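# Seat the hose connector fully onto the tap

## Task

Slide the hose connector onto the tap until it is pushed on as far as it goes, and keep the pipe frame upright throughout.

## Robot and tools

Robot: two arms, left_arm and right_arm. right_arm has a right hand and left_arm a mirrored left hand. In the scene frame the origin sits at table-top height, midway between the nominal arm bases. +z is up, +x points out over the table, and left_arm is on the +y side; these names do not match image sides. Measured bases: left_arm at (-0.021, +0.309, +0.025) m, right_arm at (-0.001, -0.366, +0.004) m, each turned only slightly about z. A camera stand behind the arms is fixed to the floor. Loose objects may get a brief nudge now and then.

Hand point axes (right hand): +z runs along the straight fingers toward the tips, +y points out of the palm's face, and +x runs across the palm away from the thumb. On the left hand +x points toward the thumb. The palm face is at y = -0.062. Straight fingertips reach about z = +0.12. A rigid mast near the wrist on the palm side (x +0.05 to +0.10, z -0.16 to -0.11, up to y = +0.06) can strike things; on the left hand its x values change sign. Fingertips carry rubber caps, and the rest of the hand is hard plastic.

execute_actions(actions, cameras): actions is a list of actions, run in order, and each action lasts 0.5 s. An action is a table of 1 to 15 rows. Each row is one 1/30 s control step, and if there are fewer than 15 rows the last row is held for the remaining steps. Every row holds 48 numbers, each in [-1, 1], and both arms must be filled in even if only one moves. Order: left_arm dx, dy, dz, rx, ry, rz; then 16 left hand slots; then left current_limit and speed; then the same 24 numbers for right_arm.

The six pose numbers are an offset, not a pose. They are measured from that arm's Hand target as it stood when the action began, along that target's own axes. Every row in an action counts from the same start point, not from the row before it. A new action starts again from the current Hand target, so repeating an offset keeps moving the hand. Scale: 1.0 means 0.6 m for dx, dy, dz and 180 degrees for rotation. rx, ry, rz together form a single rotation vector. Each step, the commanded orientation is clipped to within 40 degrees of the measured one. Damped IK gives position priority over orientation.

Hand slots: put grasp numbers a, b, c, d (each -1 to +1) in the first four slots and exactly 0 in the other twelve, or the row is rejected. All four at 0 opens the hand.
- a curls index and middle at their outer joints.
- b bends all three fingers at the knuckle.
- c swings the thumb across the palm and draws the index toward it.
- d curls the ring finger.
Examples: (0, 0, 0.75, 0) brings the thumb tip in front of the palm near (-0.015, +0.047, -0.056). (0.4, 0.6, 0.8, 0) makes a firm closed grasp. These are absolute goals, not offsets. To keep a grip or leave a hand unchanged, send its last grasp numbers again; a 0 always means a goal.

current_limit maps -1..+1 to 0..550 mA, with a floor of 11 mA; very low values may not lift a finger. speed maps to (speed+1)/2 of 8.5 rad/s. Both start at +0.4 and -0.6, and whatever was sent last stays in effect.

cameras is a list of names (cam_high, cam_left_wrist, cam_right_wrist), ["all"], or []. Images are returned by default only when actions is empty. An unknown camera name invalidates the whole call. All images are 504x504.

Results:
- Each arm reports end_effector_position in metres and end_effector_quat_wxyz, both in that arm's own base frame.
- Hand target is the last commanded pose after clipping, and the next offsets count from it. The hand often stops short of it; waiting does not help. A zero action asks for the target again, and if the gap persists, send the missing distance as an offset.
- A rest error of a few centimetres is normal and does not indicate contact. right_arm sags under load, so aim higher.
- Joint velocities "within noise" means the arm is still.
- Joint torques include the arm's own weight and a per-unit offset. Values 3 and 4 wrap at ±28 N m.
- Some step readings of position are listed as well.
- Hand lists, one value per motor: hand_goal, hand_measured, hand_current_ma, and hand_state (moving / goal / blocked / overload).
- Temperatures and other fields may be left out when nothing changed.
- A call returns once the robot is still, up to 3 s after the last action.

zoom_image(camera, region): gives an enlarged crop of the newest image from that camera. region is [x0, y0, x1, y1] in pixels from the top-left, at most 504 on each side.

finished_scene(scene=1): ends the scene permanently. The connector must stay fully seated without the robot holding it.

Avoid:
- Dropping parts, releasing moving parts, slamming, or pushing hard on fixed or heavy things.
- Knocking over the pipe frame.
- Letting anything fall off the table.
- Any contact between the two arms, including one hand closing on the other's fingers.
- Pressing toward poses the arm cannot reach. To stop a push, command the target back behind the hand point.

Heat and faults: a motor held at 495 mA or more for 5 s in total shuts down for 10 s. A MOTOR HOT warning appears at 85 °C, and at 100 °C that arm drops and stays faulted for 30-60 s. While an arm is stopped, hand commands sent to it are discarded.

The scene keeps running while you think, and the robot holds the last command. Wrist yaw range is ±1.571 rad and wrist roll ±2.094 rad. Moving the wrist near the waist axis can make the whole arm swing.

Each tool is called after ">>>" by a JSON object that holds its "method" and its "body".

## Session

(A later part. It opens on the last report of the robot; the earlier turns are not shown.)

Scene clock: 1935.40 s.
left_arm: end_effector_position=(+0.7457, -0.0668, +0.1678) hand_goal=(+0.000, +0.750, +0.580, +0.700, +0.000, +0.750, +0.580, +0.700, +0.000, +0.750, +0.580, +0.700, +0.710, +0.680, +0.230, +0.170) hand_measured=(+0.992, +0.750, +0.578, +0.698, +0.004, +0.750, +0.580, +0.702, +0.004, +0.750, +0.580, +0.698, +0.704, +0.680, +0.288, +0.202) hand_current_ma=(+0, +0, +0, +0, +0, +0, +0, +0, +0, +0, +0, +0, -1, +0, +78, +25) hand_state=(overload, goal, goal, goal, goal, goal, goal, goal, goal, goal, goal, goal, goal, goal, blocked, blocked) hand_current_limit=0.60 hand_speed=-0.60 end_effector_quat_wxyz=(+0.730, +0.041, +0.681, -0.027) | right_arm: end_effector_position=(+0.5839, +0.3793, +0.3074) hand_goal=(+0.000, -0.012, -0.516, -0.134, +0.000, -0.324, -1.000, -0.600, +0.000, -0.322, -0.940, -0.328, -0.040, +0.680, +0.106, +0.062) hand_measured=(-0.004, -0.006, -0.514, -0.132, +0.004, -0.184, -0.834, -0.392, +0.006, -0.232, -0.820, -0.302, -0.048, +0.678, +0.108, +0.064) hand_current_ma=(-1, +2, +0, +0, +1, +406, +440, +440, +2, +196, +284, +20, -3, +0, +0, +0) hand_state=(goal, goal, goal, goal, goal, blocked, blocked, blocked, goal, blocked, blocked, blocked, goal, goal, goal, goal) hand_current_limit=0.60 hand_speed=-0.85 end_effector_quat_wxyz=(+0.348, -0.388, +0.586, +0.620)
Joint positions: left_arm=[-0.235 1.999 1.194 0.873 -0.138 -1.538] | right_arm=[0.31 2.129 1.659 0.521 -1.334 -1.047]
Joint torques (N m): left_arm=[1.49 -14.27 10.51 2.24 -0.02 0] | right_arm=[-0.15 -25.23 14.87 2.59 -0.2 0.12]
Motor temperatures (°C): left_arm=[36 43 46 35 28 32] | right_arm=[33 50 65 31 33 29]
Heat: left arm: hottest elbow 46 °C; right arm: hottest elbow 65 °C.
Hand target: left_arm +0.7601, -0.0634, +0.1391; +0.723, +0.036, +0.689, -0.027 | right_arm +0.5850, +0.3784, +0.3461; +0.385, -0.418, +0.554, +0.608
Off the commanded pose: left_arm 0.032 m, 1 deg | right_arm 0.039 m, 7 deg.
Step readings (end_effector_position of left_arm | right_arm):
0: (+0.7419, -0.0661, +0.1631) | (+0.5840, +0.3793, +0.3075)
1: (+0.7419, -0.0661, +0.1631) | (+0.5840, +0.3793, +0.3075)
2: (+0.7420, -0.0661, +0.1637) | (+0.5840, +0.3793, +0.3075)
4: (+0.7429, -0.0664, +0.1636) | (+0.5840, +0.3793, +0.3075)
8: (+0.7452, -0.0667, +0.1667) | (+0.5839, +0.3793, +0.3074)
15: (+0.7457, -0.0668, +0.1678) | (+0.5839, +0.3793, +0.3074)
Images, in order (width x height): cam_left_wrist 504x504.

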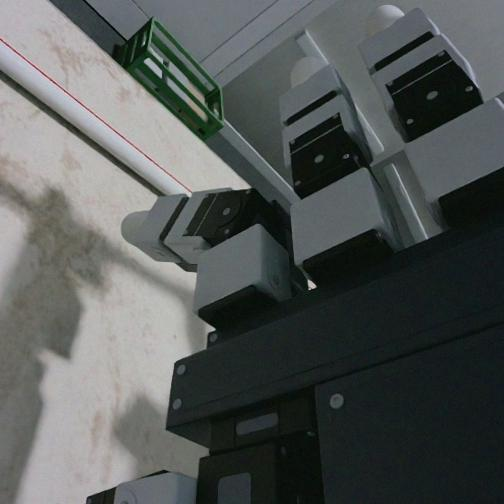

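>>> {"method": "execute_actions", "body": {"actions": [], "cameras": ["cam_high", "cam_right_wrist"]}}

>>> {"method": "zoom_image", "body": {"camera": "cam_high", "region": [60, 200, 220, 330]}}

Scene clock: 1936.13 s.
left_arm: end_effector_position=(+0.7457, -0.0668, +0.1679) hand_goal=(+0.000, +0.750, +0.580, +0.700, +0.000, +0.750, +0.580, +0.700, +0.000, +0.750, +0.580, +0.700, +0.710, +0.680, +0.230, +0.170) hand_measured=(+0.992, +0.750, +0.578, +0.698, +0.004, +0.750, +0.580, +0.702, +0.004, +0.750, +0.580, +0.698, +0.704, +0.680, +0.288, +0.202) hand_current_ma=(+0, +0, +0, +0, +0, +0, +0, +0, +0, +0, +0, +0, -1, +0, +78, +25) hand_state=(overload, goal, goal, goal, goal, goal, goal, goal, goal, goal, goal, goal, goal, goal, blocked, blocked) hand_current_limit=0.60 hand_speed=-0.60 end_effector_quat_wxyz=(+0.730, +0.041, +0.681, -0.027) | right_arm: end_effector_position=(+0.5839, +0.3793, +0.3074) hand_goal=(+0.000, -0.012, -0.516, -0.134, +0.000, -0.324, -1.000, -0.600, +0.000, -0.322, -0.940, -0.328, -0.040, +0.680, +0.106, +0.062) hand_measured=(-0.004, -0.006, -0.514, -0.132, +0.004, -0.184, -0.834, -0.392, +0.006, -0.232, -0.820, -0.302, -0.048, +0.678, +0.108, +0.064) hand_current_ma=(-1, +2, +0, +0, +1, +406, +440, +440, +2, +196, +284, +20, -3, +0, +0, +0) hand_state=(goal, goal, goal, goal, goal, blocked, blocked, blocked, goal, blocked, blocked, blocked, goal, goal, goal, goal) hand_current_limit=0.60 hand_speed=-0.85 end_effector_quat_wxyz=(+0.348, -0.388, +0.586, +0.620)
Joint positions: left_arm=[-0.235 1.999 1.194 0.873 -0.138 -1.538] | right_arm=[0.31 2.129 1.659 0.521 -1.334 -1.047]
Joint velocities: within noise
Joint torques (N m): left_arm=[1.49 -14.27 10.51 2.28 -0.03 0] | right_arm=[-0.03 -25.29 14.87 2.58 -0.2 0.11]
Motor temperatures (°C): left_arm=[36 43 46 35 28 32] | right_arm=[33 50 65 31 33 29]
Heat: left arm: hottest elbow 46 °C; right arm: hottest elbow 65 °C.
Hand target: left_arm +0.7601, -0.0634, +0.1392; +0.723, +0.036, +0.689, -0.027 | right_arm +0.5850, +0.3784, +0.3461; +0.385, -0.418, +0.554, +0.608
Off the commanded pose: left_arm 0.032 m, 1 deg | right_arm 0.039 m, 7 deg.
Images, in order (width x height): cam_high 504x504, cam_right_wrist 504x504.

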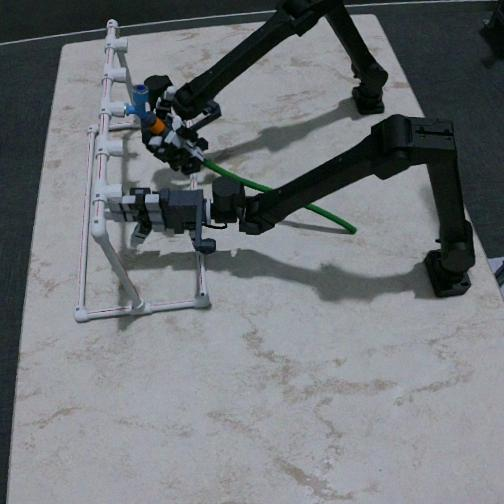

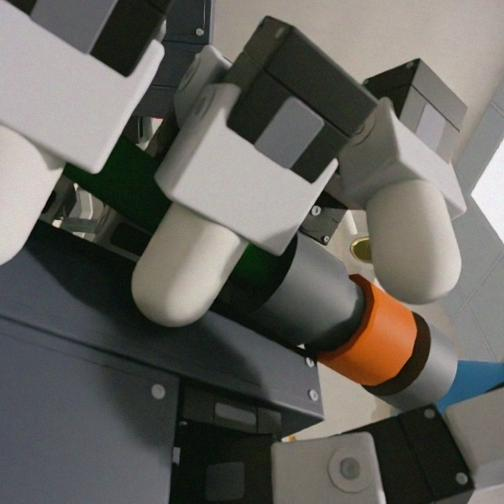

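Scaled by 3.150 from the camera's 504x504 image, which has a finer 720x720 frame.

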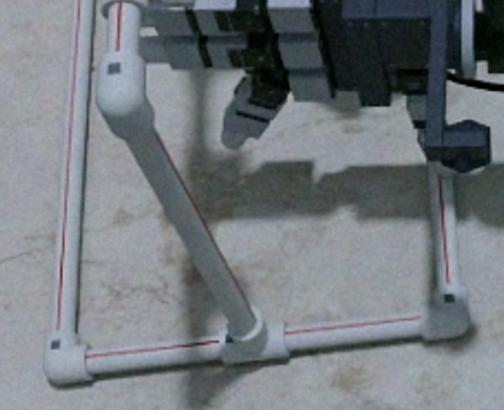

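>>> {"method": "execute_actions", "body": {"actions": [[[0,0,0,0,0,0,0,0,0,0,0,0,0,0,0,0,0,0,0,0,0,0,0.6,-0.6,-0.008,0.0012,0.0015,-0.0003,-0.0004,-0.0015,1,0.58,0.5,0.95,0,0,0,0,0,0,0,0,0,0,0,0,0.6,-0.85],[0,0,0,0,0,0,0,0,0,0,0,0,0,0,0,0,0,0,0,0,0,0,0.6,-0.6,-0.0163,0.0025,0.003,-0.0007,-0.0007,-0.003,1,0.58,0.5,0.95,0,0,0,0,0,0,0,0,0,0,0,0,0.6,-0.85],[0,0,0,0,0,0,0,0,0,0,0,0,0,0,0,0,0,0,0,0,0,0,0.6,-0.6,-0.0245,0.0037,0.0045,-0.001,-0.0011,-0.0045,1,0.58,0.5,0.95,0,0,0,0,0,0,0,0,0,0,0,0,0.6,-0.85]]], "cameras": ["cam_high", "cam_right_wrist"]}}

>>> {"method": "zoom_image", "body": {"camera": "cam_high", "region": [60, 200, 220, 330]}}

>>> {"method": "zoom_image", "body": {"camera": "cam_right_wrist", "region": [204, 220, 504, 440]}}

Scene clock: 1937.47 s.
left_arm: end_effector_position=(+0.7457, -0.0668, +0.1679) hand_goal=(+0.000, +0.750, +0.580, +0.700, +0.000, +0.750, +0.580, +0.700, +0.000, +0.750, +0.580, +0.700, +0.710, +0.680, +0.230, +0.170) hand_measured=(+0.992, +0.750, +0.578, +0.698, +0.004, +0.750, +0.580, +0.702, +0.004, +0.750, +0.580, +0.698, +0.704, +0.680, +0.288, +0.202) hand_current_ma=(+0, +0, +0, +0, +0, +0, +0, +0, +0, +0, +0, +0, -1, +0, +78, +25) hand_state=(overload, goal, goal, goal, goal, goal, goal, goal, goal, goal, goal, goal, goal, goal, blocked, blocked) hand_current_limit=0.60 hand_speed=-0.60 end_effector_quat_wxyz=(+0.730, +0.041, +0.681, -0.027) | right_arm: end_effector_position=(+0.5839, +0.3793, +0.3074) hand_goal=(+0.000, -0.012, -0.516, -0.134, +0.000, -0.324, -1.000, -0.600, +0.000, -0.322, -0.940, -0.328, -0.040, +0.680, +0.106, +0.062) hand_measured=(-0.004, -0.006, -0.514, -0.132, +0.004, -0.184, -0.834, -0.392, +0.006, -0.232, -0.820, -0.302, -0.048, +0.678, +0.108, +0.064) hand_current_ma=(-1, +2, +0, +0, +1, +406, +440, +440, +2, +196, +284, +20, -3, +0, +0, +0) hand_state=(goal, goal, goal, goal, goal, blocked, blocked, blocked, goal, blocked, blocked, blocked, goal, goal, goal, goal) hand_current_limit=0.60 hand_speed=-0.85 end_effector_quat_wxyz=(+0.348, -0.388, +0.586, +0.620)
Joint positions: left_arm=[-0.235 1.999 1.194 0.873 -0.138 -1.538] | right_arm=[0.31 2.129 1.659 0.521 -1.334 -1.047]
Joint torques (N m): left_arm=[1.49 -14.27 10.51 2.28 -0.03 0] | right_arm=[-0.03 -25.7 16.99 2.18 -0.14 0.18]
Motor temperatures (°C): left_arm=[36 43 46 35 28 32] | right_arm=[33 50 65 31 33 29]
Heat: left arm: hottest elbow 46 °C; right arm: hottest elbow 65 °C.
Hand target: left_arm +0.7601, -0.0634, +0.1392; +0.723, +0.036, +0.689, -0.027 | right_arm +0.5879, +0.3809, +0.3607; +0.390, -0.422, +0.550, +0.606
Off the commanded pose: left_arm 0.032 m, 1 deg | right_arm 0.053 m, 8 deg.
Step readings (end_effector_position of left_arm | right_arm):
0: (+0.7457, -0.0668, +0.1679) | (+0.5839, +0.3793, +0.3074)
1: (+0.7457, -0.0668, +0.1679) | (+0.5839, +0.3793, +0.3074)
2: (+0.7457, -0.0668, +0.1679) | (+0.5839, +0.3793, +0.3074)
4: (+0.7457, -0.0668, +0.1679) | (+0.5839, +0.3793, +0.3074)
8: (+0.7457, -0.0668, +0.1679) | (+0.5839, +0.3793, +0.3074)
15: (+0.7457, -0.0668, +0.1679) | (+0.5839, +0.3793, +0.3074)
Images, in order (width x height): cam_high 504x504, cam_right_wrist 504x504.

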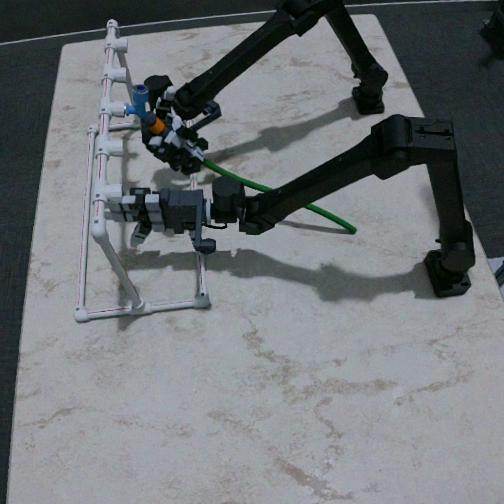

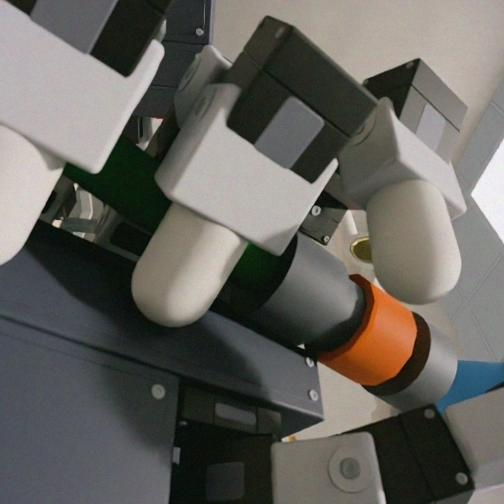

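Scaled by 3.150 from the camera's 504x504 image, which has a finer 720x720 frame.

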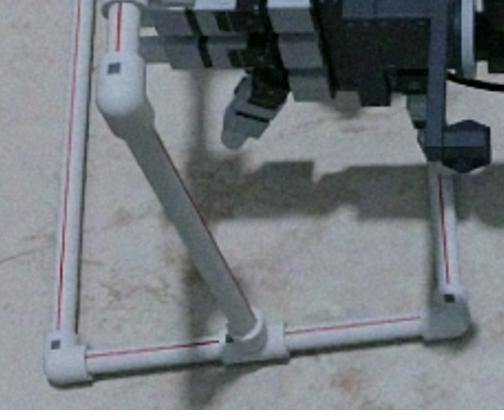

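Scaled by 1.680 from the camera's 504x504 image, which has a finer 720x720 frame.

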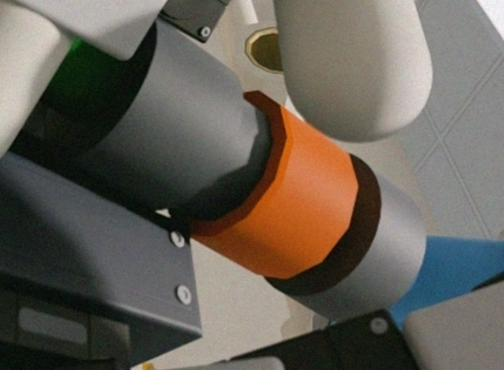

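>>> {"method": "execute_actions", "body": {"actions": [[[0,0,0,0,0,0,0,0,0,0,0,0,0,0,0,0,0,0,0,0,0,0,0.6,-0.6,-0.008,0.0012,0.0015,-0.0003,-0.0004,-0.0015,1,0.58,0.5,0.95,0,0,0,0,0,0,0,0,0,0,0,0,0.6,-0.85],[0,0,0,0,0,0,0,0,0,0,0,0,0,0,0,0,0,0,0,0,0,0,0.6,-0.6,-0.0163,0.0025,0.003,-0.0007,-0.0007,-0.003,1,0.58,0.5,0.95,0,0,0,0,0,0,0,0,0,0,0,0,0.6,-0.85],[0,0,0,0,0,0,0,0,0,0,0,0,0,0,0,0,0,0,0,0,0,0,0.6,-0.6,-0.0245,0.0037,0.0045,-0.001,-0.0011,-0.0045,1,0.58,0.5,0.95,0,0,0,0,0,0,0,0,0,0,0,0,0.6,-0.85]]], "cameras": ["cam_high", "cam_right_wrist"]}}

>>> {"method": "zoom_image", "body": {"camera": "cam_high", "region": [60, 200, 220, 330]}}

>>> {"method": "zoom_image", "body": {"camera": "cam_right_wrist", "region": [204, 220, 504, 440]}}

Scene clock: 1938.63 s.
left_arm: end_effector_position=(+0.7458, -0.0668, +0.1682) hand_goal=(+0.000, +0.750, +0.580, +0.700, +0.000, +0.750, +0.580, +0.700, +0.000, +0.750, +0.580, +0.700, +0.710, +0.680, +0.230, +0.170) hand_measured=(+0.992, +0.750, +0.578, +0.698, +0.004, +0.750, +0.580, +0.702, +0.004, +0.750, +0.580, +0.698, +0.704, +0.680, +0.288, +0.202) hand_current_ma=(+0, +0, +0, +0, +0, +0, +0, +0, +0, +0, +0, +0, -1, +0, +78, +25) hand_state=(overload, goal, goal, goal, goal, goal, goal, goal, goal, goal, goal, goal, goal, goal, blocked, blocked) hand_current_limit=0.60 hand_speed=-0.60 end_effector_quat_wxyz=(+0.731, +0.041, +0.681, -0.027) | right_arm: end_effector_position=(+0.5845, +0.3795, +0.3082) hand_goal=(+0.000, -0.012, -0.516, -0.134, +0.000, -0.324, -1.000, -0.600, +0.000, -0.322, -0.940, -0.328, -0.040, +0.680, +0.106, +0.062) hand_measured=(-0.004, -0.006, -0.514, -0.132, +0.004, -0.184, -0.834, -0.392, +0.006, -0.232, -0.820, -0.302, -0.048, +0.678, +0.108, +0.064) hand_current_ma=(-1, +2, +0, +0, +1, +406, +440, +440, +2, +196, +284, +20, -3, +0, +0, +0) hand_state=(goal, goal, goal, goal, goal, blocked, blocked, blocked, goal, blocked, blocked, blocked, goal, goal, goal, goal) hand_current_limit=0.60 hand_speed=-0.85 end_effector_quat_wxyz=(+0.348, -0.388, +0.587, +0.620)
Joint positions: left_arm=[-0.235 1.999 1.194 0.875 -0.138 -1.538] | right_arm=[0.31 2.129 1.662 0.516 -1.334 -1.047]
Joint torques (N m): left_arm=[1.49 -14.33 10.5 2.22 -0.03 0] | right_arm=[0.21 -26.52 18.73 2.07 -0.11 0.24]
Motor temperatures (°C): left_arm=[36 43 46 35 28 32] | right_arm=[33 50 65 31 33 29]
Heat: left arm: hottest elbow 46 °C; right arm: hottest elbow 65 °C.
Hand target: left_arm +0.7601, -0.0634, +0.1393; +0.723, +0.036, +0.689, -0.027 | right_arm +0.5905, +0.3833, +0.3754; +0.394, -0.425, +0.545, +0.605
Off the commanded pose: left_arm 0.032 m, 1 deg | right_arm 0.068 m, 9 deg.
Step readings (end_effector_position of left_arm | right_arm):
0: (+0.7457, -0.0668, +0.1679) | (+0.5839, +0.3793, +0.3074)
1: (+0.7457, -0.0668, +0.1679) | (+0.5839, +0.3793, +0.3074)
2: (+0.7457, -0.0668, +0.1679) | (+0.5839, +0.3793, +0.3074)
4: (+0.7457, -0.0668, +0.1679) | (+0.5840, +0.3793, +0.3076)
8: (+0.7457, -0.0668, +0.1678) | (+0.5841, +0.3793, +0.3080)
15: (+0.7458, -0.0668, +0.1682) | (+0.5844, +0.3794, +0.3081)
Images, in order (width x height): cam_high 504x504, cam_right_wrist 504x504.

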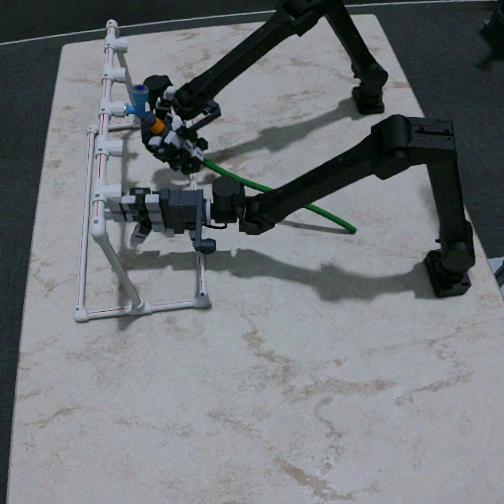

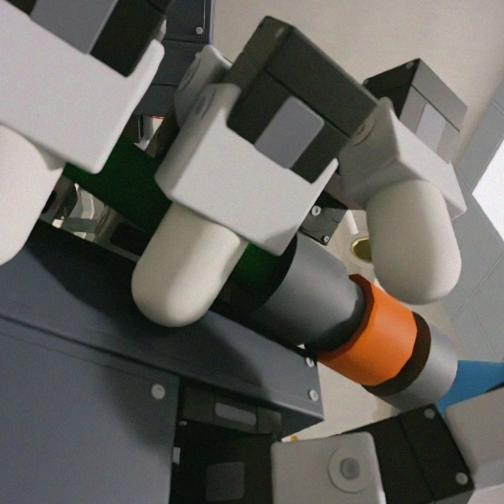

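Scaled by 3.150 from the camera's 504x504 image, which has a finer 720x720 frame.

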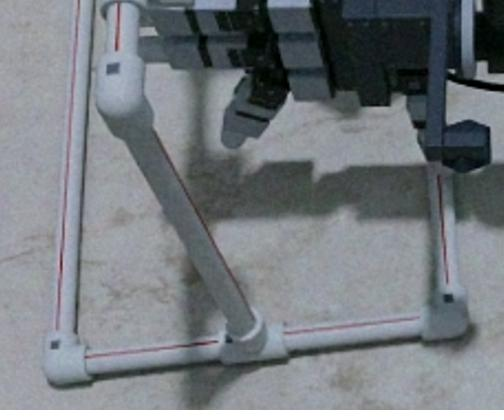

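Scaled by 1.680 from the camera's 504x504 image, which has a finer 720x720 frame.

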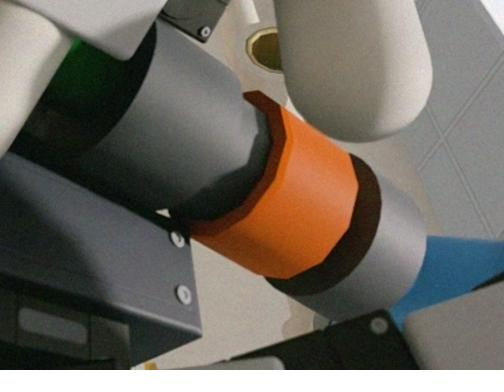

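>>> {"method": "execute_actions", "body": {"actions": [[[0.0278,0,-0.011,0,0.003,0,0,0,0,0,0,0,0,0,0,0,0,0,0,0,0,0,0.6,-0.6,0,0,0,0,0,0,1,0.58,0.5,0.95,0,0,0,0,0,0,0,0,0,0,0,0,0.6,-0.85],[0.0556,0,-0.022,0,0.006,0,0,0,0,0,0,0,0,0,0,0,0,0,0,0,0,0,0.6,-0.6,0,0,0,0,0,0,1,0.58,0.5,0.95,0,0,0,0,0,0,0,0,0,0,0,0,0.6,-0.85],[0.0833,0,-0.033,0,0.009,0,0,0,0,0,0,0,0,0,0,0,0,0,0,0,0,0,0.6,-0.6,0,0,0,0,0,0,1,0.58,0.5,0.95,0,0,0,0,0,0,0,0,0,0,0,0,0.6,-0.85]]], "cameras": ["cam_left_wrist"]}}

Scene clock: 1940.10 s.
left_arm: end_effector_position=(+0.7442, -0.0660, +0.1725) hand_goal=(+0.000, +0.750, +0.580, +0.700, +0.000, +0.750, +0.580, +0.700, +0.000, +0.750, +0.580, +0.700, +0.710, +0.680, +0.230, +0.170) hand_measured=(+0.992, +0.750, +0.578, +0.698, +0.004, +0.750, +0.580, +0.702, +0.004, +0.750, +0.580, +0.698, +0.694, +0.680, +0.316, +0.218) hand_current_ma=(+0, +0, +0, +0, +0, +0, +0, +0, +0, +0, +0, +0, -4, +0, +176, +60) hand_state=(overload, goal, goal, goal, goal, goal, goal, goal, goal, goal, goal, goal, goal, goal, blocked, blocked) hand_current_limit=0.60 hand_speed=-0.60 end_effector_quat_wxyz=(+0.754, +0.035, +0.655, -0.030) | right_arm: end_effector_position=(+0.5866, +0.3797, +0.3087) hand_goal=(+0.000, -0.012, -0.516, -0.134, +0.000, -0.324, -1.000, -0.600, +0.000, -0.322, -0.940, -0.328, -0.040, +0.680, +0.106, +0.062) hand_measured=(-0.004, -0.006, -0.514, -0.132, +0.004, -0.184, -0.834, -0.392, +0.006, -0.232, -0.820, -0.302, -0.048, +0.678, +0.108, +0.064) hand_current_ma=(-1, +2, +0, +0, +1, +406, +440, +440, +2, +196, +284, +20, -3, +0, +0, +0) hand_state=(goal, goal, goal, goal, goal, blocked, blocked, blocked, goal, blocked, blocked, blocked, goal, goal, goal, goal) hand_current_limit=0.60 hand_speed=-0.85 end_effector_quat_wxyz=(+0.349, -0.384, +0.589, +0.620)
Joint positions: left_arm=[-0.235 2.021 1.188 0.974 -0.141 -1.538] | right_arm=[0.309 2.129 1.664 0.51 -1.326 -1.047]
Joint torques (N m): left_arm=[1.2 -11.87 4.89 1.99 -0.1 -0.05] | right_arm=[0.15 -26.52 18.73 2.07 -0.41 0.22]
Motor temperatures (°C): left_arm=[36 43 46 35 28 32] | right_arm=[33 50 65 31 33 29]
Heat: left arm: hottest elbow 46 °C; right arm: hottest elbow 65 °C.
Hand target: left_arm +0.7429, -0.0611, +0.0885; +0.713, +0.036, +0.699, -0.026 | right_arm +0.5905, +0.3833, +0.3754; +0.395, -0.425, +0.545, +0.605
Off the commanded pose: left_arm 0.084 m, 7 deg | right_arm 0.067 m, 9 deg.
Step readings (end_effector_position of left_arm | right_arm):
0: (+0.7458, -0.0668, +0.1682) | (+0.5845, +0.3795, +0.3082)
1: (+0.7458, -0.0669, +0.1680) | (+0.5845, +0.3795, +0.3082)
2: (+0.7458, -0.0669, +0.1682) | (+0.5845, +0.3795, +0.3082)
4: (+0.7460, -0.0669, +0.1689) | (+0.5849, +0.3796, +0.3083)
8: (+0.7462, -0.0666, +0.1710) | (+0.5860, +0.3795, +0.3086)
15: (+0.7447, -0.0661, +0.1723) | (+0.5866, +0.3797, +0.3088)
Images, in order (width x height): cam_left_wrist 504x504.

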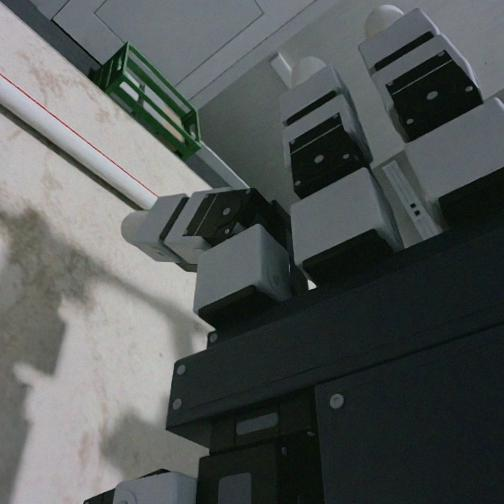

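>>> {"method": "execute_actions", "body": {"actions": [[[0,0,0,0,0.02,0,0,0,0,0,0,0,0,0,0,0,0,0,0,0,0,0,0.6,-0.6,0,0,0,0,0,0,1,0.58,0.5,0.95,0,0,0,0,0,0,0,0,0,0,0,0,0.6,-0.85],[0,0,0,0,0.04,0,0,0,0,0,0,0,0,0,0,0,0,0,0,0,0,0,0.6,-0.6,0,0,0,0,0,0,1,0.58,0.5,0.95,0,0,0,0,0,0,0,0,0,0,0,0,0.6,-0.85],[0,0,0,0,0.06,0,0,0,0,0,0,0,0,0,0,0,0,0,0,0,0,0,0.6,-0.6,0,0,0,0,0,0,1,0.58,0.5,0.95,0,0,0,0,0,0,0,0,0,0,0,0,0.6,-0.85]]], "cameras": ["cam_left_wrist", "cam_high"]}}

Scene clock: 1941.50 s.
left_arm: end_effector_position=(+0.7448, -0.0663, +0.1555) hand_goal=(+0.000, +0.750, +0.580, +0.700, +0.000, +0.750, +0.580, +0.700, +0.000, +0.750, +0.580, +0.700, +0.710, +0.680, +0.230, +0.170) hand_measured=(+0.992, +0.750, +0.578, +0.698, +0.004, +0.750, +0.580, +0.702, +0.004, +0.750, +0.580, +0.698, +0.706, +0.680, +0.204, +0.152) hand_current_ma=(+0, +0, +0, +0, +0, +0, +0, +0, +0, +0, +0, +0, +0, +0, -17, -9) hand_state=(overload, goal, goal, goal, goal, goal, goal, goal, goal, goal, goal, goal, goal, goal, blocked, goal) hand_current_limit=0.60 hand_speed=-0.60 end_effector_quat_wxyz=(+0.690, +0.042, +0.722, -0.024) | right_arm: end_effector_position=(+0.5866, +0.3797, +0.3087) hand_goal=(+0.000, -0.012, -0.516, -0.134, +0.000, -0.324, -1.000, -0.600, +0.000, -0.322, -0.940, -0.328, -0.040, +0.680, +0.106, +0.062) hand_measured=(-0.004, -0.006, -0.514, -0.132, +0.004, -0.184, -0.834, -0.392, +0.006, -0.232, -0.820, -0.302, -0.048, +0.678, +0.108, +0.064) hand_current_ma=(-1, +2, +0, +0, +1, +406, +440, +440, +2, +196, +284, +20, -3, +0, +0, +0) hand_state=(goal, goal, goal, goal, goal, blocked, blocked, blocked, goal, blocked, blocked, blocked, goal, goal, goal, goal) hand_current_limit=0.60 hand_speed=-0.85 end_effector_quat_wxyz=(+0.349, -0.384, +0.589, +0.620)
Joint positions: left_arm=[-0.235 1.971 1.205 0.719 -0.142 -1.554] | right_arm=[0.309 2.129 1.664 0.51 -1.326 -1.047]
Joint torques (N m): left_arm=[1.32 -14.39 6.49 0.61 -0.14 -0.15] | right_arm=[0.09 -26.4 18.71 2.11 -0.41 0.22]
Motor temperatures (°C): left_arm=[36 43 46 35 28 32] | right_arm=[33 51 65 31 33 29]
Heat: left arm: hottest elbow 46 °C; right arm: hottest elbow 65 °C.
Hand target: left_arm +0.7429, -0.0611, +0.0884; +0.644, +0.039, +0.763, -0.023 | right_arm +0.5905, +0.3833, +0.3754; +0.395, -0.425, +0.545, +0.605
Off the commanded pose: left_arm 0.067 m, 7 deg | right_arm 0.067 m, 9 deg.
Step readings (end_effector_position of left_arm | right_arm):
0: (+0.7442, -0.0660, +0.1725) | (+0.5866, +0.3797, +0.3087)
1: (+0.7442, -0.0660, +0.1725) | (+0.5866, +0.3797, +0.3087)
2: (+0.7442, -0.0660, +0.1716) | (+0.5866, +0.3797, +0.3087)
4: (+0.7441, -0.0659, +0.1689) | (+0.5866, +0.3797, +0.3087)
8: (+0.7423, -0.0655, +0.1614) | (+0.5866, +0.3797, +0.3087)
15: (+0.7439, -0.0660, +0.1566) | (+0.5866, +0.3797, +0.3087)
Images, in order (width x height): cam_high 504x504, cam_left_wrist 504x504.

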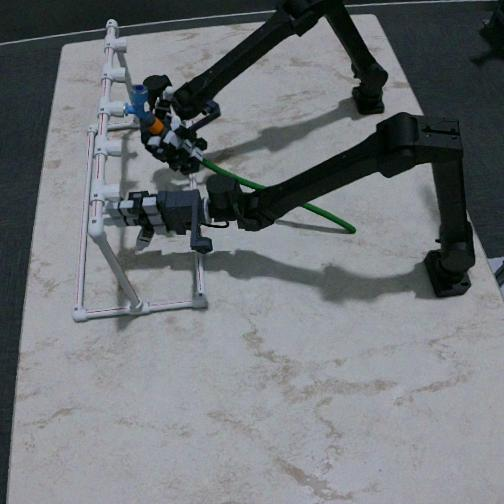

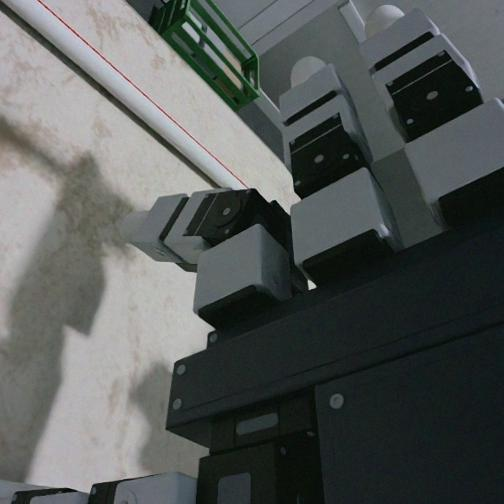

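>>> {"method": "zoom_image", "body": {"camera": "cam_left_wrist", "region": [0, 404, 120, 504]}}

Scaled by 4.200 from the camera's 504x504 image, which has a finer 720x720 frame.

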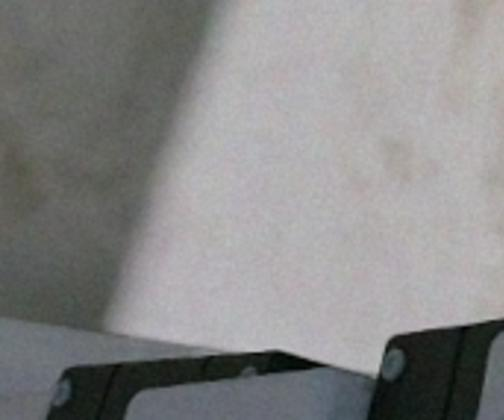

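>>> {"method": "zoom_image", "body": {"camera": "cam_high", "region": [60, 200, 220, 330]}}

Scaled by 3.150 from the camera's 504x504 image, which has a finer 720x720 frame.

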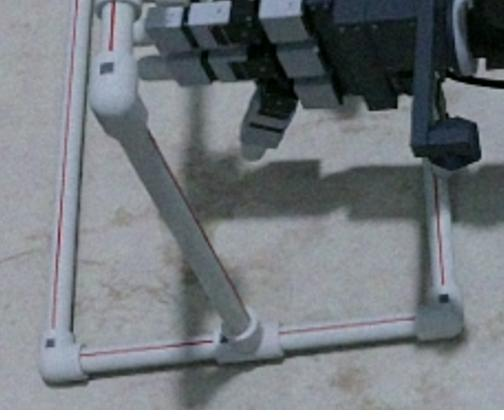

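>>> {"method": "execute_actions", "body": {"actions": [[[0,0,0,0,0,0,0,0,0,0,0,0,0,0,0,0,0,0,0,0,0,0,0.6,-0.6,0.0002,-0.0011,0.0116,0,0,0,1,0.58,0.5,0.95,0,0,0,0,0,0,0,0,0,0,0,0,0.6,-0.85],[0,0,0,0,0,0,0,0,0,0,0,0,0,0,0,0,0,0,0,0,0,0,0.6,-0.6,0.0003,-0.0022,0.0232,0,0,0,1,0.58,0.5,0.95,0,0,0,0,0,0,0,0,0,0,0,0,0.6,-0.85]],[[0,0,0,0,0,0,0,0,0,0,0,0,0,0,0,0,0,0,0,0,0,0,0.6,-0.6,-0.0016,0.0110,-0.0107,0,0,0,1,0.58,0.5,0.95,0,0,0,0,0,0,0,0,0,0,0,0,0.6,-0.85],[0,0,0,0,0,0,0,0,0,0,0,0,0,0,0,0,0,0,0,0,0,0,0.6,-0.6,-0.0032,0.0219,-0.0213,0,0,0,1,0.58,0.5,0.95,0,0,0,0,0,0,0,0,0,0,0,0,0.6,-0.85]],[[0,0,0,0,0,0,0,0,0,0,0,0,0,0,0,0,0,0,0,0,0,0,0.6,-0.6,0.0013,-0.0088,-0.0126,0,0,0,1,0.58,0.5,0.95,0,0,0,0,0,0,0,0,0,0,0,0,0.6,-0.85],[0,0,0,0,0,0,0,0,0,0,0,0,0,0,0,0,0,0,0,0,0,0,0.6,-0.6,0.0026,-0.0175,-0.0251,0,0,0,1,0.58,0.5,0.95,0,0,0,0,0,0,0,0,0,0,0,0,0.6,-0.85]],[[0,0,0,0,0,0,0,0,0,0,0,0,0,0,0,0,0,0,0,0,0,0,0.6,-0.6,0.0016,-0.011,0.0107,0,0,0,1,0.58,0.5,0.95,0,0,0,0,0,0,0,0,0,0,0,0,0.6,-0.85],[0,0,0,0,0,0,0,0,0,0,0,0,0,0,0,0,0,0,0,0,0,0,0.6,-0.6,0.0032,-0.0219,0.0213,0,0,0,1,0.58,0.5,0.95,0,0,0,0,0,0,0,0,0,0,0,0,0.6,-0.85]],[[0,0,0,0,0,0,0,0,0,0,0,0,0,0,0,0,0,0,0,0,0,0,0.6,-0.6,-0.0013,0.0088,0.0126,0,0,0,1,0.58,0.5,0.95,0,0,0,0,0,0,0,0,0,0,0,0,0.6,-0.85],[0,0,0,0,0,0,0,0,0,0,0,0,0,0,0,0,0,0,0,0,0,0,0.6,-0.6,-0.0026,0.0175,0.0251,0,0,0,1,0.58,0.5,0.95,0,0,0,0,0,0,0,0,0,0,0,0,0.6,-0.85]],[[0,0,0,0,0,0,0,0,0,0,0,0,0,0,0,0,0,0,0,0,0,0,0.6,-0.6,-0.0002,0.0011,-0.0116,0,0,0,1,0.58,0.5,0.95,0,0,0,0,0,0,0,0,0,0,0,0,0.6,-0.85],[0,0,0,0,0,0,0,0,0,0,0,0,0,0,0,0,0,0,0,0,0,0,0.6,-0.6,-0.0003,0.0022,-0.0232,0,0,0,1,0.58,0.5,0.95,0,0,0,0,0,0,0,0,0,0,0,0,0.6,-0.85]]], "cameras": ["cam_high", "cam_right_wrist"]}}

>>> {"method": "zoom_image", "body": {"camera": "cam_right_wrist", "region": [204, 220, 504, 440]}}

>>> {"method": "zoom_image", "body": {"camera": "cam_high", "region": [60, 200, 220, 330]}}

Scene clock: 1951.67 s.
left_arm: end_effector_position=(+0.7449, -0.0664, +0.1553) hand_goal=(+0.000, +0.750, +0.580, +0.700, +0.000, +0.750, +0.580, +0.700, +0.000, +0.750, +0.580, +0.700, +0.710, +0.680, +0.230, +0.170) hand_measured=(+0.992, +0.750, +0.578, +0.698, +0.004, +0.750, +0.580, +0.702, +0.004, +0.750, +0.580, +0.698, +0.706, +0.680, +0.200, +0.150) hand_current_ma=(+0, +0, +0, +0, +0, +0, +0, +0, +0, +0, +0, +0, +0, +0, -22, -10) hand_state=(overload, goal, goal, goal, goal, goal, goal, goal, goal, goal, goal, goal, goal, goal, blocked, blocked) hand_current_limit=0.60 hand_speed=-0.60 end_effector_quat_wxyz=(+0.689, +0.041, +0.723, -0.025) | right_arm: end_effector_position=(+0.5911, +0.3802, +0.3082) hand_goal=(+0.000, -0.012, -0.516, -0.134, +0.000, -0.324, -1.000, -0.600, +0.000, -0.322, -0.940, -0.328, -0.040, +0.680, +0.106, +0.062) hand_measured=(-0.004, -0.006, -0.514, -0.132, +0.004, -0.184, -0.834, -0.392, +0.006, -0.232, -0.820, -0.302, -0.048, +0.678, +0.108, +0.064) hand_current_ma=(-1, +2, +0, +0, +1, +406, +440, +440, +2, +196, +281, +21, -3, +0, +0, +0) hand_state=(goal, goal, goal, goal, goal, blocked, blocked, blocked, goal, blocked, blocked, blocked, goal, goal, goal, goal) hand_current_limit=0.60 hand_speed=-0.85 end_effector_quat_wxyz=(+0.350, -0.389, +0.585, +0.620)
Joint positions: left_arm=[-0.235 1.97 1.205 0.716 -0.142 -1.557] | right_arm=[0.308 2.145 1.69 0.508 -1.335 -1.049]
Joint torques (N m): left_arm=[1.32 -14.21 6.57 0.49 -0.11 -0.13] | right_arm=[0.32 -27.87 16.96 2.1 -0.07 0.25]
Motor temperatures (°C): left_arm=[36 42 46 35 28 32] | right_arm=[33 51 66 31 33 29]
Heat: left arm: hottest elbow 46 °C; right arm: hottest elbow 66 °C.
Hand target: left_arm +0.7428, -0.0611, +0.0883; +0.644, +0.039, +0.763, -0.023 | right_arm +0.5906, +0.3831, +0.3756; +0.395, -0.425, +0.545, +0.605
Off the commanded pose: left_arm 0.067 m, 7 deg | right_arm 0.067 m, 8 deg.
Step readings (end_effector_position of left_arm | right_arm):
0: (+0.7448, -0.0663, +0.1555) | (+0.5866, +0.3797, +0.3087)
1: (+0.7448, -0.0663, +0.1555) | (+0.5866, +0.3797, +0.3087)
2: (+0.7448, -0.0663, +0.1555) | (+0.5866, +0.3798, +0.3087)
4: (+0.7448, -0.0663, +0.1555) | (+0.5869, +0.3799, +0.3088)
8: (+0.7448, -0.0663, +0.1555) | (+0.5872, +0.3800, +0.3088)
15: (+0.7448, -0.0663, +0.1555) | (+0.5878, +0.3802, +0.3089)
16: (+0.7448, -0.0663, +0.1555) | (+0.5878, +0.3802, +0.3089)
17: (+0.7448, -0.0663, +0.1555) | (+0.5878, +0.3802, +0.3089)
19: (+0.7448, -0.0663, +0.1555) | (+0.5870, +0.3799, +0.3088)
23: (+0.7448, -0.0663, +0.1555) | (+0.5869, +0.3798, +0.3088)
30: (+0.7448, -0.0663, +0.1555) | (+0.5869, +0.3798, +0.3088)
31: (+0.7448, -0.0663, +0.1555) | (+0.5868, +0.3798, +0.3088)
32: (+0.7448, -0.0663, +0.1555) | (+0.5867, +0.3795, +0.3088)
34: (+0.7447, -0.0663, +0.1553) | (+0.5864, +0.3790, +0.3088)
38: (+0.7447, -0.0663, +0.1551) | (+0.5871, +0.3765, +0.3087)
45: (+0.7446, -0.0663, +0.1551) | (+0.5881, +0.3746, +0.3087)
46: (+0.7446, -0.0663, +0.1551) | (+0.5881, +0.3746, +0.3087)
47: (+0.7446, -0.0663, +0.1551) | (+0.5881, +0.3746, +0.3087)
49: (+0.7446, -0.0663, +0.1551) | (+0.5885, +0.3747, +0.3086)
53: (+0.7448, -0.0664, +0.1553) | (+0.5904, +0.3752, +0.3083)
60: (+0.7449, -0.0664, +0.1554) | (+0.5922, +0.3758, +0.3082)
61: (+0.7449, -0.0664, +0.1554) | (+0.5922, +0.3758, +0.3082)
62: (+0.7449, -0.0664, +0.1554) | (+0.5922, +0.3761, +0.3082)
64: (+0.7449, -0.0664, +0.1554) | (+0.5909, +0.3795, +0.3082)
68: (+0.7449, -0.0664, +0.1553) | (+0.5921, +0.3807, +0.3083)
75: (+0.7449, -0.0664, +0.1553) | (+0.5921, +0.3809, +0.3083)
76: (+0.7449, -0.0664, +0.1553) | (+0.5921, +0.3809, +0.3083)
77: (+0.7449, -0.0664, +0.1553) | (+0.5921, +0.3809, +0.3083)
79: (+0.7449, -0.0664, +0.1553) | (+0.5918, +0.3808, +0.3083)
83: (+0.7449, -0.0664, +0.1553) | (+0.5911, +0.3805, +0.3083)
90: (+0.7449, -0.0664, +0.1553) | (+0.5911, +0.3802, +0.3082)
Images, in order (width x height): cam_high 504x504, cam_right_wrist 504x504.

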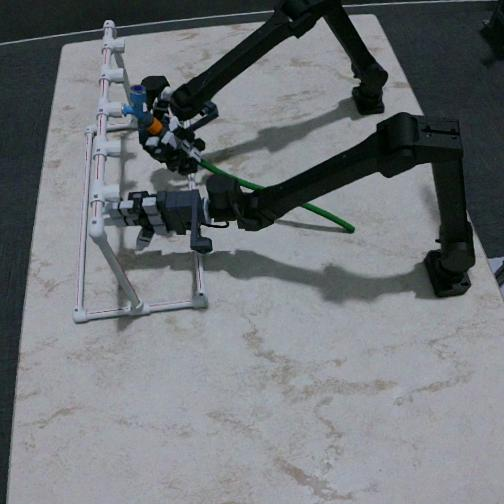

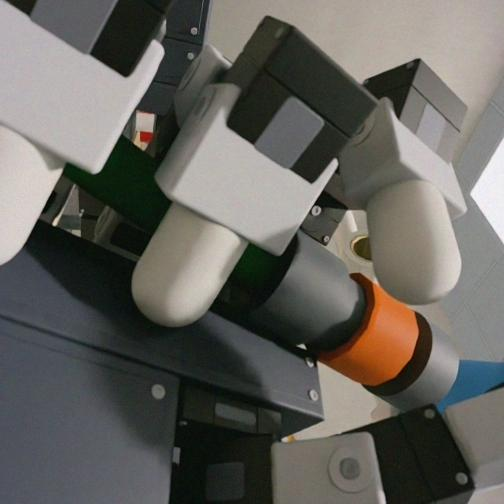

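Scaled by 1.680 from the camera's 504x504 image, which has a finer 720x720 frame.

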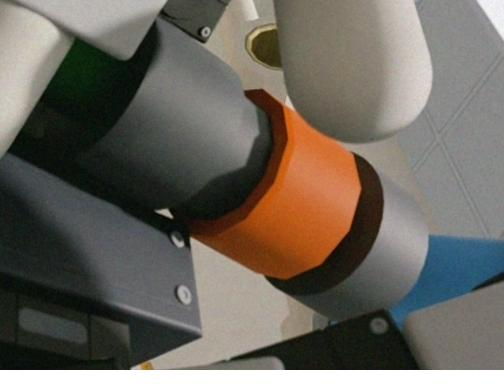

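Scaled by 3.150 from the camera's 504x504 image, which has a finer 720x720 frame.

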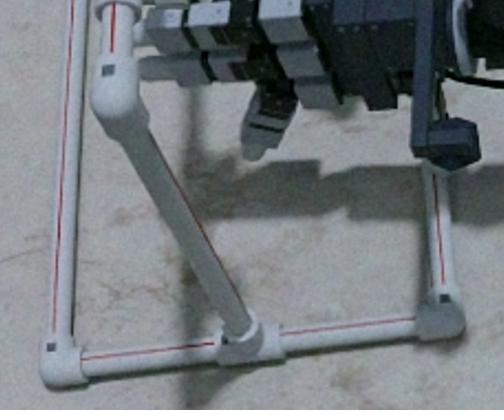

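>>> {"method": "execute_actions", "body": {"actions": [[[-0.0278,0,0,0,-0.01,0,0,0,0,0,0,0,0,0,0,0,0,0,0,0,0,0,0.6,-0.6,0.008,-0.0012,-0.0015,0.0003,0.0004,0.0015,1,0.58,0.5,0.95,0,0,0,0,0,0,0,0,0,0,0,0,0.6,-0.85],[-0.0556,0,0,0,-0.02,0,0,0,0,0,0,0,0,0,0,0,0,0,0,0,0,0,0.6,-0.6,0.0163,-0.0025,-0.003,0.0007,0.0007,0.003,1,0.58,0.5,0.95,0,0,0,0,0,0,0,0,0,0,0,0,0.6,-0.85],[-0.0833,0,0,0,-0.03,0,0,0,0,0,0,0,0,0,0,0,0,0,0,0,0,0,0.6,-0.6,0.0245,-0.0037,-0.0045,0.001,0.0011,0.0045,1,0.58,0.5,0.95,0,0,0,0,0,0,0,0,0,0,0,0,0.6,-0.85]],[[-0.0278,0,0,0,-0.01,0,0,0,0,0,0,0,0,0,0,0,0,0,0,0,0,0,0.6,-0.6,0.008,-0.0012,-0.0015,0.0003,0.0004,0.0015,1,0.58,0.5,0.95,0,0,0,0,0,0,0,0,0,0,0,0,0.6,-0.85],[-0.0556,0,0,0,-0.02,0,0,0,0,0,0,0,0,0,0,0,0,0,0,0,0,0,0.6,-0.6,0.0163,-0.0025,-0.003,0.0007,0.0007,0.003,1,0.58,0.5,0.95,0,0,0,0,0,0,0,0,0,0,0,0,0.6,-0.85],[-0.0833,0,0,0,-0.03,0,0,0,0,0,0,0,0,0,0,0,0,0,0,0,0,0,0.6,-0.6,0.0245,-0.0037,-0.0045,0.001,0.0011,0.0045,1,0.58,0.5,0.95,0,0,0,0,0,0,0,0,0,0,0,0,0.6,-0.85]],[[-0.01,0,0,0,0,0,0,0,0,0,0,0,0,0,0,0,0,0,0,0,0,0,0.6,-0.6,0,0,0,0,0,0,1,0.58,0.5,0.95,0,0,0,0,0,0,0,0,0,0,0,0,0.6,-0.85],[-0.0333,0,0,0,0,0,0,0,0,0,0,0,0,0,0,0,0,0,0,0,0,0,0.6,-0.6,0,0,0,0,0,0,1,0.58,0.5,0.95,0,0,0,0,0,0,0,0,0,0,0,0,0.6,-0.85]]], "cameras": ["cam_high", "cam_left_wrist"]}}

Scene clock: 1957.83 s.
left_arm: end_effector_position=(+0.7444, -0.0664, +0.1762) hand_goal=(+0.000, +0.750, +0.580, +0.700, +0.000, +0.750, +0.580, +0.700, +0.000, +0.750, +0.580, +0.700, +0.710, +0.680, +0.230, +0.170) hand_measured=(+0.992, +0.752, +0.578, +0.698, +0.004, +0.750, +0.580, +0.702, +0.004, +0.750, +0.580, +0.698, +0.706, +0.680, +0.228, +0.168) hand_current_ma=(+0, +0, +0, +0, +0, +0, +0, +0, +0, +0, +0, +0, +0, +0, +0, +0) hand_state=(overload, goal, goal, goal, goal, goal, goal, goal, goal, goal, goal, goal, goal, goal, goal, goal) hand_current_limit=0.60 hand_speed=-0.60 end_effector_quat_wxyz=(+0.697, +0.040, +0.716, -0.026) | right_arm: end_effector_position=(+0.5909, +0.3801, +0.3082) hand_goal=(+0.000, -0.012, -0.516, -0.134, +0.000, -0.324, -1.000, -0.600, +0.000, -0.322, -0.940, -0.328, -0.040, +0.680, +0.106, +0.062) hand_measured=(-0.004, -0.006, -0.514, -0.132, +0.004, -0.184, -0.834, -0.392, +0.006, -0.232, -0.820, -0.302, -0.048, +0.678, +0.108, +0.064) hand_current_ma=(-1, +2, +0, +0, +1, +406, +440, +440, +2, +196, +281, +21, -3, +0, +0, +0) hand_state=(goal, goal, goal, goal, goal, blocked, blocked, blocked, goal, blocked, blocked, blocked, goal, goal, goal, goal) hand_current_limit=0.60 hand_speed=-0.85 end_effector_quat_wxyz=(+0.349, -0.389, +0.585, +0.620)
Joint positions: left_arm=[-0.235 1.939 1.209 0.702 -0.141 -1.557] | right_arm=[0.308 2.145 1.69 0.508 -1.335 -1.049]
Joint torques (N m): left_arm=[1.32 -21.6 11.14 1.76 -0.06 0.17] | right_arm=[0.15 -26.7 12.85 2.92 -0.13 0.11]
Motor temperatures (°C): left_arm=[36 42 45 35 28 32] | right_arm=[33 50 65 31 33 29]
Heat: left arm: hottest elbow 45 °C; right arm: hottest elbow 65 °C.
Hand target: left_arm +0.7545, -0.0640, +0.2075; +0.713, +0.036, +0.699, -0.026 | right_arm +0.5853, +0.3786, +0.3462; +0.385, -0.418, +0.554, +0.608
Off the commanded pose: left_arm 0.033 m, 3 deg | right_arm 0.038 m, 7 deg.
Step readings (end_effector_position of left_arm | right_arm):
0: (+0.7449, -0.0664, +0.1553) | (+0.5911, +0.3802, +0.3082)
1: (+0.7449, -0.0664, +0.1553) | (+0.5910, +0.3802, +0.3082)
2: (+0.7450, -0.0664, +0.1555) | (+0.5910, +0.3802, +0.3082)
4: (+0.7454, -0.0665, +0.1563) | (+0.5910, +0.3802, +0.3082)
8: (+0.7456, -0.0666, +0.1567) | (+0.5910, +0.3802, +0.3082)
15: (+0.7457, -0.0666, +0.1569) | (+0.5910, +0.3802, +0.3082)
16: (+0.7457, -0.0666, +0.1569) | (+0.5910, +0.3802, +0.3082)
17: (+0.7458, -0.0666, +0.1574) | (+0.5909, +0.3801, +0.3082)
19: (+0.7459, -0.0667, +0.1585) | (+0.5909, +0.3801, +0.3082)
23: (+0.7459, -0.0667, +0.1586) | (+0.5909, +0.3801, +0.3082)
30: (+0.7459, -0.0668, +0.1588) | (+0.5909, +0.3801, +0.3082)
31: (+0.7459, -0.0668, +0.1588) | (+0.5909, +0.3801, +0.3082)
32: (+0.7459, -0.0668, +0.1588) | (+0.5909, +0.3801, +0.3082)
34: (+0.7459, -0.0668, +0.1598) | (+0.5909, +0.3801, +0.3082)
38: (+0.7453, -0.0666, +0.1651) | (+0.5909, +0.3801, +0.3082)
45: (+0.7445, -0.0665, +0.1766) | (+0.5909, +0.3801, +0.3082)
Images, in order (width x height): cam_high 504x504, cam_left_wrist 504x504.

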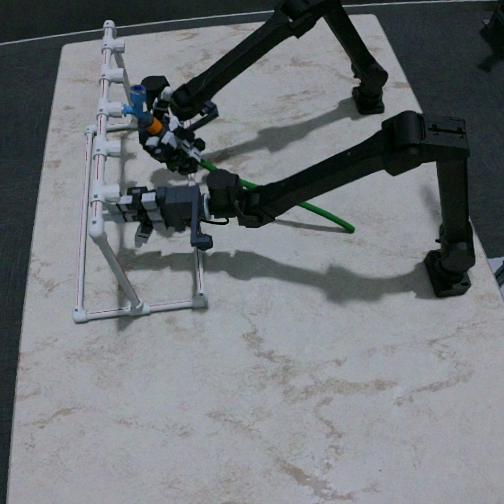

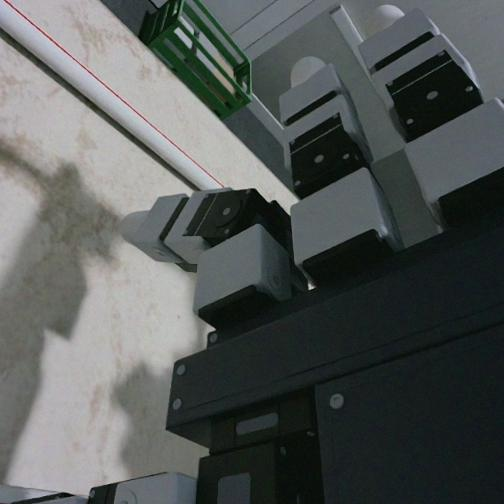

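>>> {"method": "execute_actions", "body": {"actions": [[[-0.0333,0,0,0,0,0,0,0,0,0,0,0,0,0,0,0,0,0,0,0,0,0,0.6,-0.6,0,0,0,0,0,0,1,0.58,0.5,0.95,0,0,0,0,0,0,0,0,0,0,0,0,0.6,-0.85],[-0.06,0,0,0,0,0,0,0,0,0,0,0,0,0,0,0,0,0,0,0,0,0,0.6,-0.6,0,0,0,0,0,0,1,0.58,0.5,0.95,0,0,0,0,0,0,0,0,0,0,0,0,0.6,-0.85]],[[0,0,-0.0417,0,0,0,0,0,0,0,0,0,0,0,0,0,0,0,0,0,0,0,0.6,-0.6,0,0,0,0,0,0,1,0.58,0.5,0.95,0,0,0,0,0,0,0,0,0,0,0,0,0.6,-0.85],[0,0,-0.0833,0,0,0,0,0,0,0,0,0,0,0,0,0,0,0,0,0,0,0,0.6,-0.6,0,0,0,0,0,0,1,0.58,0.5,0.95,0,0,0,0,0,0,0,0,0,0,0,0,0.6,-0.85]],[[0,0,-0.0417,0,0,0,0,0,0,0,0,0,0,0,0,0,0,0,0,0,0,0,0.6,-0.6,0,0,0,0,0,0,1,0.58,0.5,0.95,0,0,0,0,0,0,0,0,0,0,0,0,0.6,-0.85],[0,0,-0.0833,0,0,0,0,0,0,0,0,0,0,0,0,0,0,0,0,0,0,0,0.6,-0.6,0,0,0,0,0,0,1,0.58,0.5,0.95,0,0,0,0,0,0,0,0,0,0,0,0,0.6,-0.85]],[[-0.01,0,-0.0417,0,0,0,0,0,0,0,0,0,0,0,0,0,0,0,0,0,0,0,0.6,-0.6,0,0,0,0,0,0,1,0.58,0.5,0.95,0,0,0,0,0,0,0,0,0,0,0,0,0.6,-0.85],[-0.02,0,-0.0833,0,0,0,0,0,0,0,0,0,0,0,0,0,0,0,0,0,0,0,0.6,-0.6,0,0,0,0,0,0,1,0.58,0.5,0.95,0,0,0,0,0,0,0,0,0,0,0,0,0.6,-0.85]],[[-0.05,0,-0.0417,0,0,0,0,0,0,0,0,0,0,0,0,0,0,0,0,0,0,0,0.6,-0.6,0,0,0,0,0,0,1,0.58,0.5,0.95,0,0,0,0,0,0,0,0,0,0,0,0,0.6,-0.85],[-0.1,0,-0.0833,0,0,0,0,0,0,0,0,0,0,0,0,0,0,0,0,0,0,0,0.6,-0.6,0,0,0,0,0,0,1,0.58,0.5,0.95,0,0,0,0,0,0,0,0,0,0,0,0,0.6,-0.85]]], "cameras": ["cam_high"]}}

Scene clock: 1961.50 s.
left_arm: end_effector_position=(+0.5538, -0.0441, +0.3192) hand_goal=(+0.000, +0.750, +0.580, +0.700, +0.000, +0.750, +0.580, +0.700, +0.000, +0.750, +0.580, +0.700, +0.710, +0.680, +0.230, +0.170) hand_measured=(+0.992, +0.752, +0.578, +0.698, +0.004, +0.750, +0.580, +0.702, +0.004, +0.750, +0.580, +0.698, +0.708, +0.680, +0.228, +0.168) hand_current_ma=(+0, +0, +0, +0, +0, +0, +0, +0, +0, +0, +0, +0, +0, +0, +0, +0) hand_state=(overload, goal, goal, goal, goal, goal, goal, goal, goal, goal, goal, goal, goal, goal, goal, goal) hand_current_limit=0.60 hand_speed=-0.60 end_effector_quat_wxyz=(+0.720, +0.031, +0.693, -0.028) | right_arm: end_effector_position=(+0.5909, +0.3801, +0.3082) hand_goal=(+0.000, -0.012, -0.516, -0.134, +0.000, -0.324, -1.000, -0.600, +0.000, -0.322, -0.940, -0.328, -0.040, +0.680, +0.106, +0.062) hand_measured=(-0.004, -0.006, -0.514, -0.132, +0.004, -0.184, -0.834, -0.392, +0.006, -0.232, -0.820, -0.302, -0.048, +0.678, +0.108, +0.064) hand_current_ma=(-1, +2, +0, +0, +1, +406, +440, +440, +2, +196, +281, +21, -3, +0, +0, +0) hand_state=(goal, goal, goal, goal, goal, blocked, blocked, blocked, goal, blocked, blocked, blocked, goal, goal, goal, goal) hand_current_limit=0.60 hand_speed=-0.85 end_effector_quat_wxyz=(+0.349, -0.389, +0.585, +0.620)
Joint positions: left_arm=[-0.296 1.283 0.79 0.532 -0.213 -1.557] | right_arm=[0.308 2.145 1.69 0.508 -1.335 -1.049]
Joint torques (N m): left_arm=[0.21 -9.82 8.64 1.78 -0.19 0.19] | right_arm=[0.09 -26.64 12.86 2.92 -0.14 0.11]
Motor temperatures (°C): left_arm=[36 42 45 35 28 32] | right_arm=[33 50 64 31 33 29]
Heat: left arm: hottest elbow 45 °C; right arm: hottest elbow 64 °C.
Hand target: left_arm +0.5532, -0.0477, +0.3116; +0.713, +0.036, +0.699, -0.026 | right_arm +0.5853, +0.3786, +0.3462; +0.385, -0.418, +0.554, +0.608
Off the commanded pose: left_arm 0.008 m, 1 deg | right_arm 0.038 m, 7 deg.
Step readings (end_effector_position of left_arm | right_arm):
0: (+0.7444, -0.0664, +0.1762) | (+0.5909, +0.3801, +0.3082)
1: (+0.7444, -0.0664, +0.1761) | (+0.5909, +0.3801, +0.3082)
2: (+0.7442, -0.0664, +0.1756) | (+0.5909, +0.3801, +0.3082)
4: (+0.7431, -0.0661, +0.1753) | (+0.5909, +0.3801, +0.3082)
8: (+0.7406, -0.0655, +0.1865) | (+0.5909, +0.3801, +0.3082)
15: (+0.7381, -0.0649, +0.2077) | (+0.5909, +0.3801, +0.3082)
16: (+0.7381, -0.0649, +0.2079) | (+0.5909, +0.3801, +0.3082)
17: (+0.7380, -0.0649, +0.2082) | (+0.5909, +0.3801, +0.3082)
19: (+0.7350, -0.0637, +0.2090) | (+0.5909, +0.3801, +0.3082)
23: (+0.7179, -0.0588, +0.2156) | (+0.5909, +0.3801, +0.3082)
30: (+0.7095, -0.0565, +0.2345) | (+0.5909, +0.3801, +0.3082)
31: (+0.7088, -0.0562, +0.2347) | (+0.5909, +0.3801, +0.3082)
32: (+0.7069, -0.0559, +0.2339) | (+0.5909, +0.3801, +0.3082)
34: (+0.6946, -0.0533, +0.2285) | (+0.5909, +0.3801, +0.3082)
38: (+0.6683, -0.0500, +0.2187) | (+0.5909, +0.3801, +0.3082)
45: (+0.6597, -0.0518, +0.2280) | (+0.5909, +0.3801, +0.3082)
46: (+0.6592, -0.0519, +0.2291) | (+0.5909, +0.3801, +0.3082)
47: (+0.6572, -0.0518, +0.2293) | (+0.5909, +0.3801, +0.3082)
49: (+0.6452, -0.0506, +0.2279) | (+0.5909, +0.3801, +0.3082)
53: (+0.6190, -0.0464, +0.2304) | (+0.5909, +0.3801, +0.3082)
60: (+0.6096, -0.0481, +0.2485) | (+0.5909, +0.3801, +0.3082)
61: (+0.6092, -0.0481, +0.2492) | (+0.5909, +0.3801, +0.3082)
62: (+0.6075, -0.0481, +0.2494) | (+0.5909, +0.3801, +0.3082)
64: (+0.5972, -0.0461, +0.2507) | (+0.5909, +0.3801, +0.3082)
68: (+0.5721, -0.0436, +0.2796) | (+0.5909, +0.3801, +0.3082)
75: (+0.5538, -0.0434, +0.3241) | (+0.5909, +0.3801, +0.3082)
Images, in order (width x height): cam_high 504x504.

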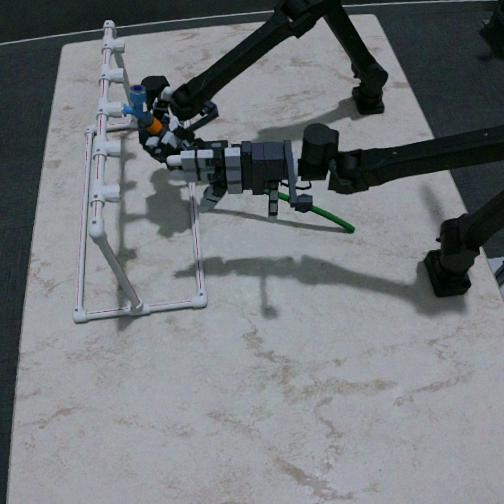

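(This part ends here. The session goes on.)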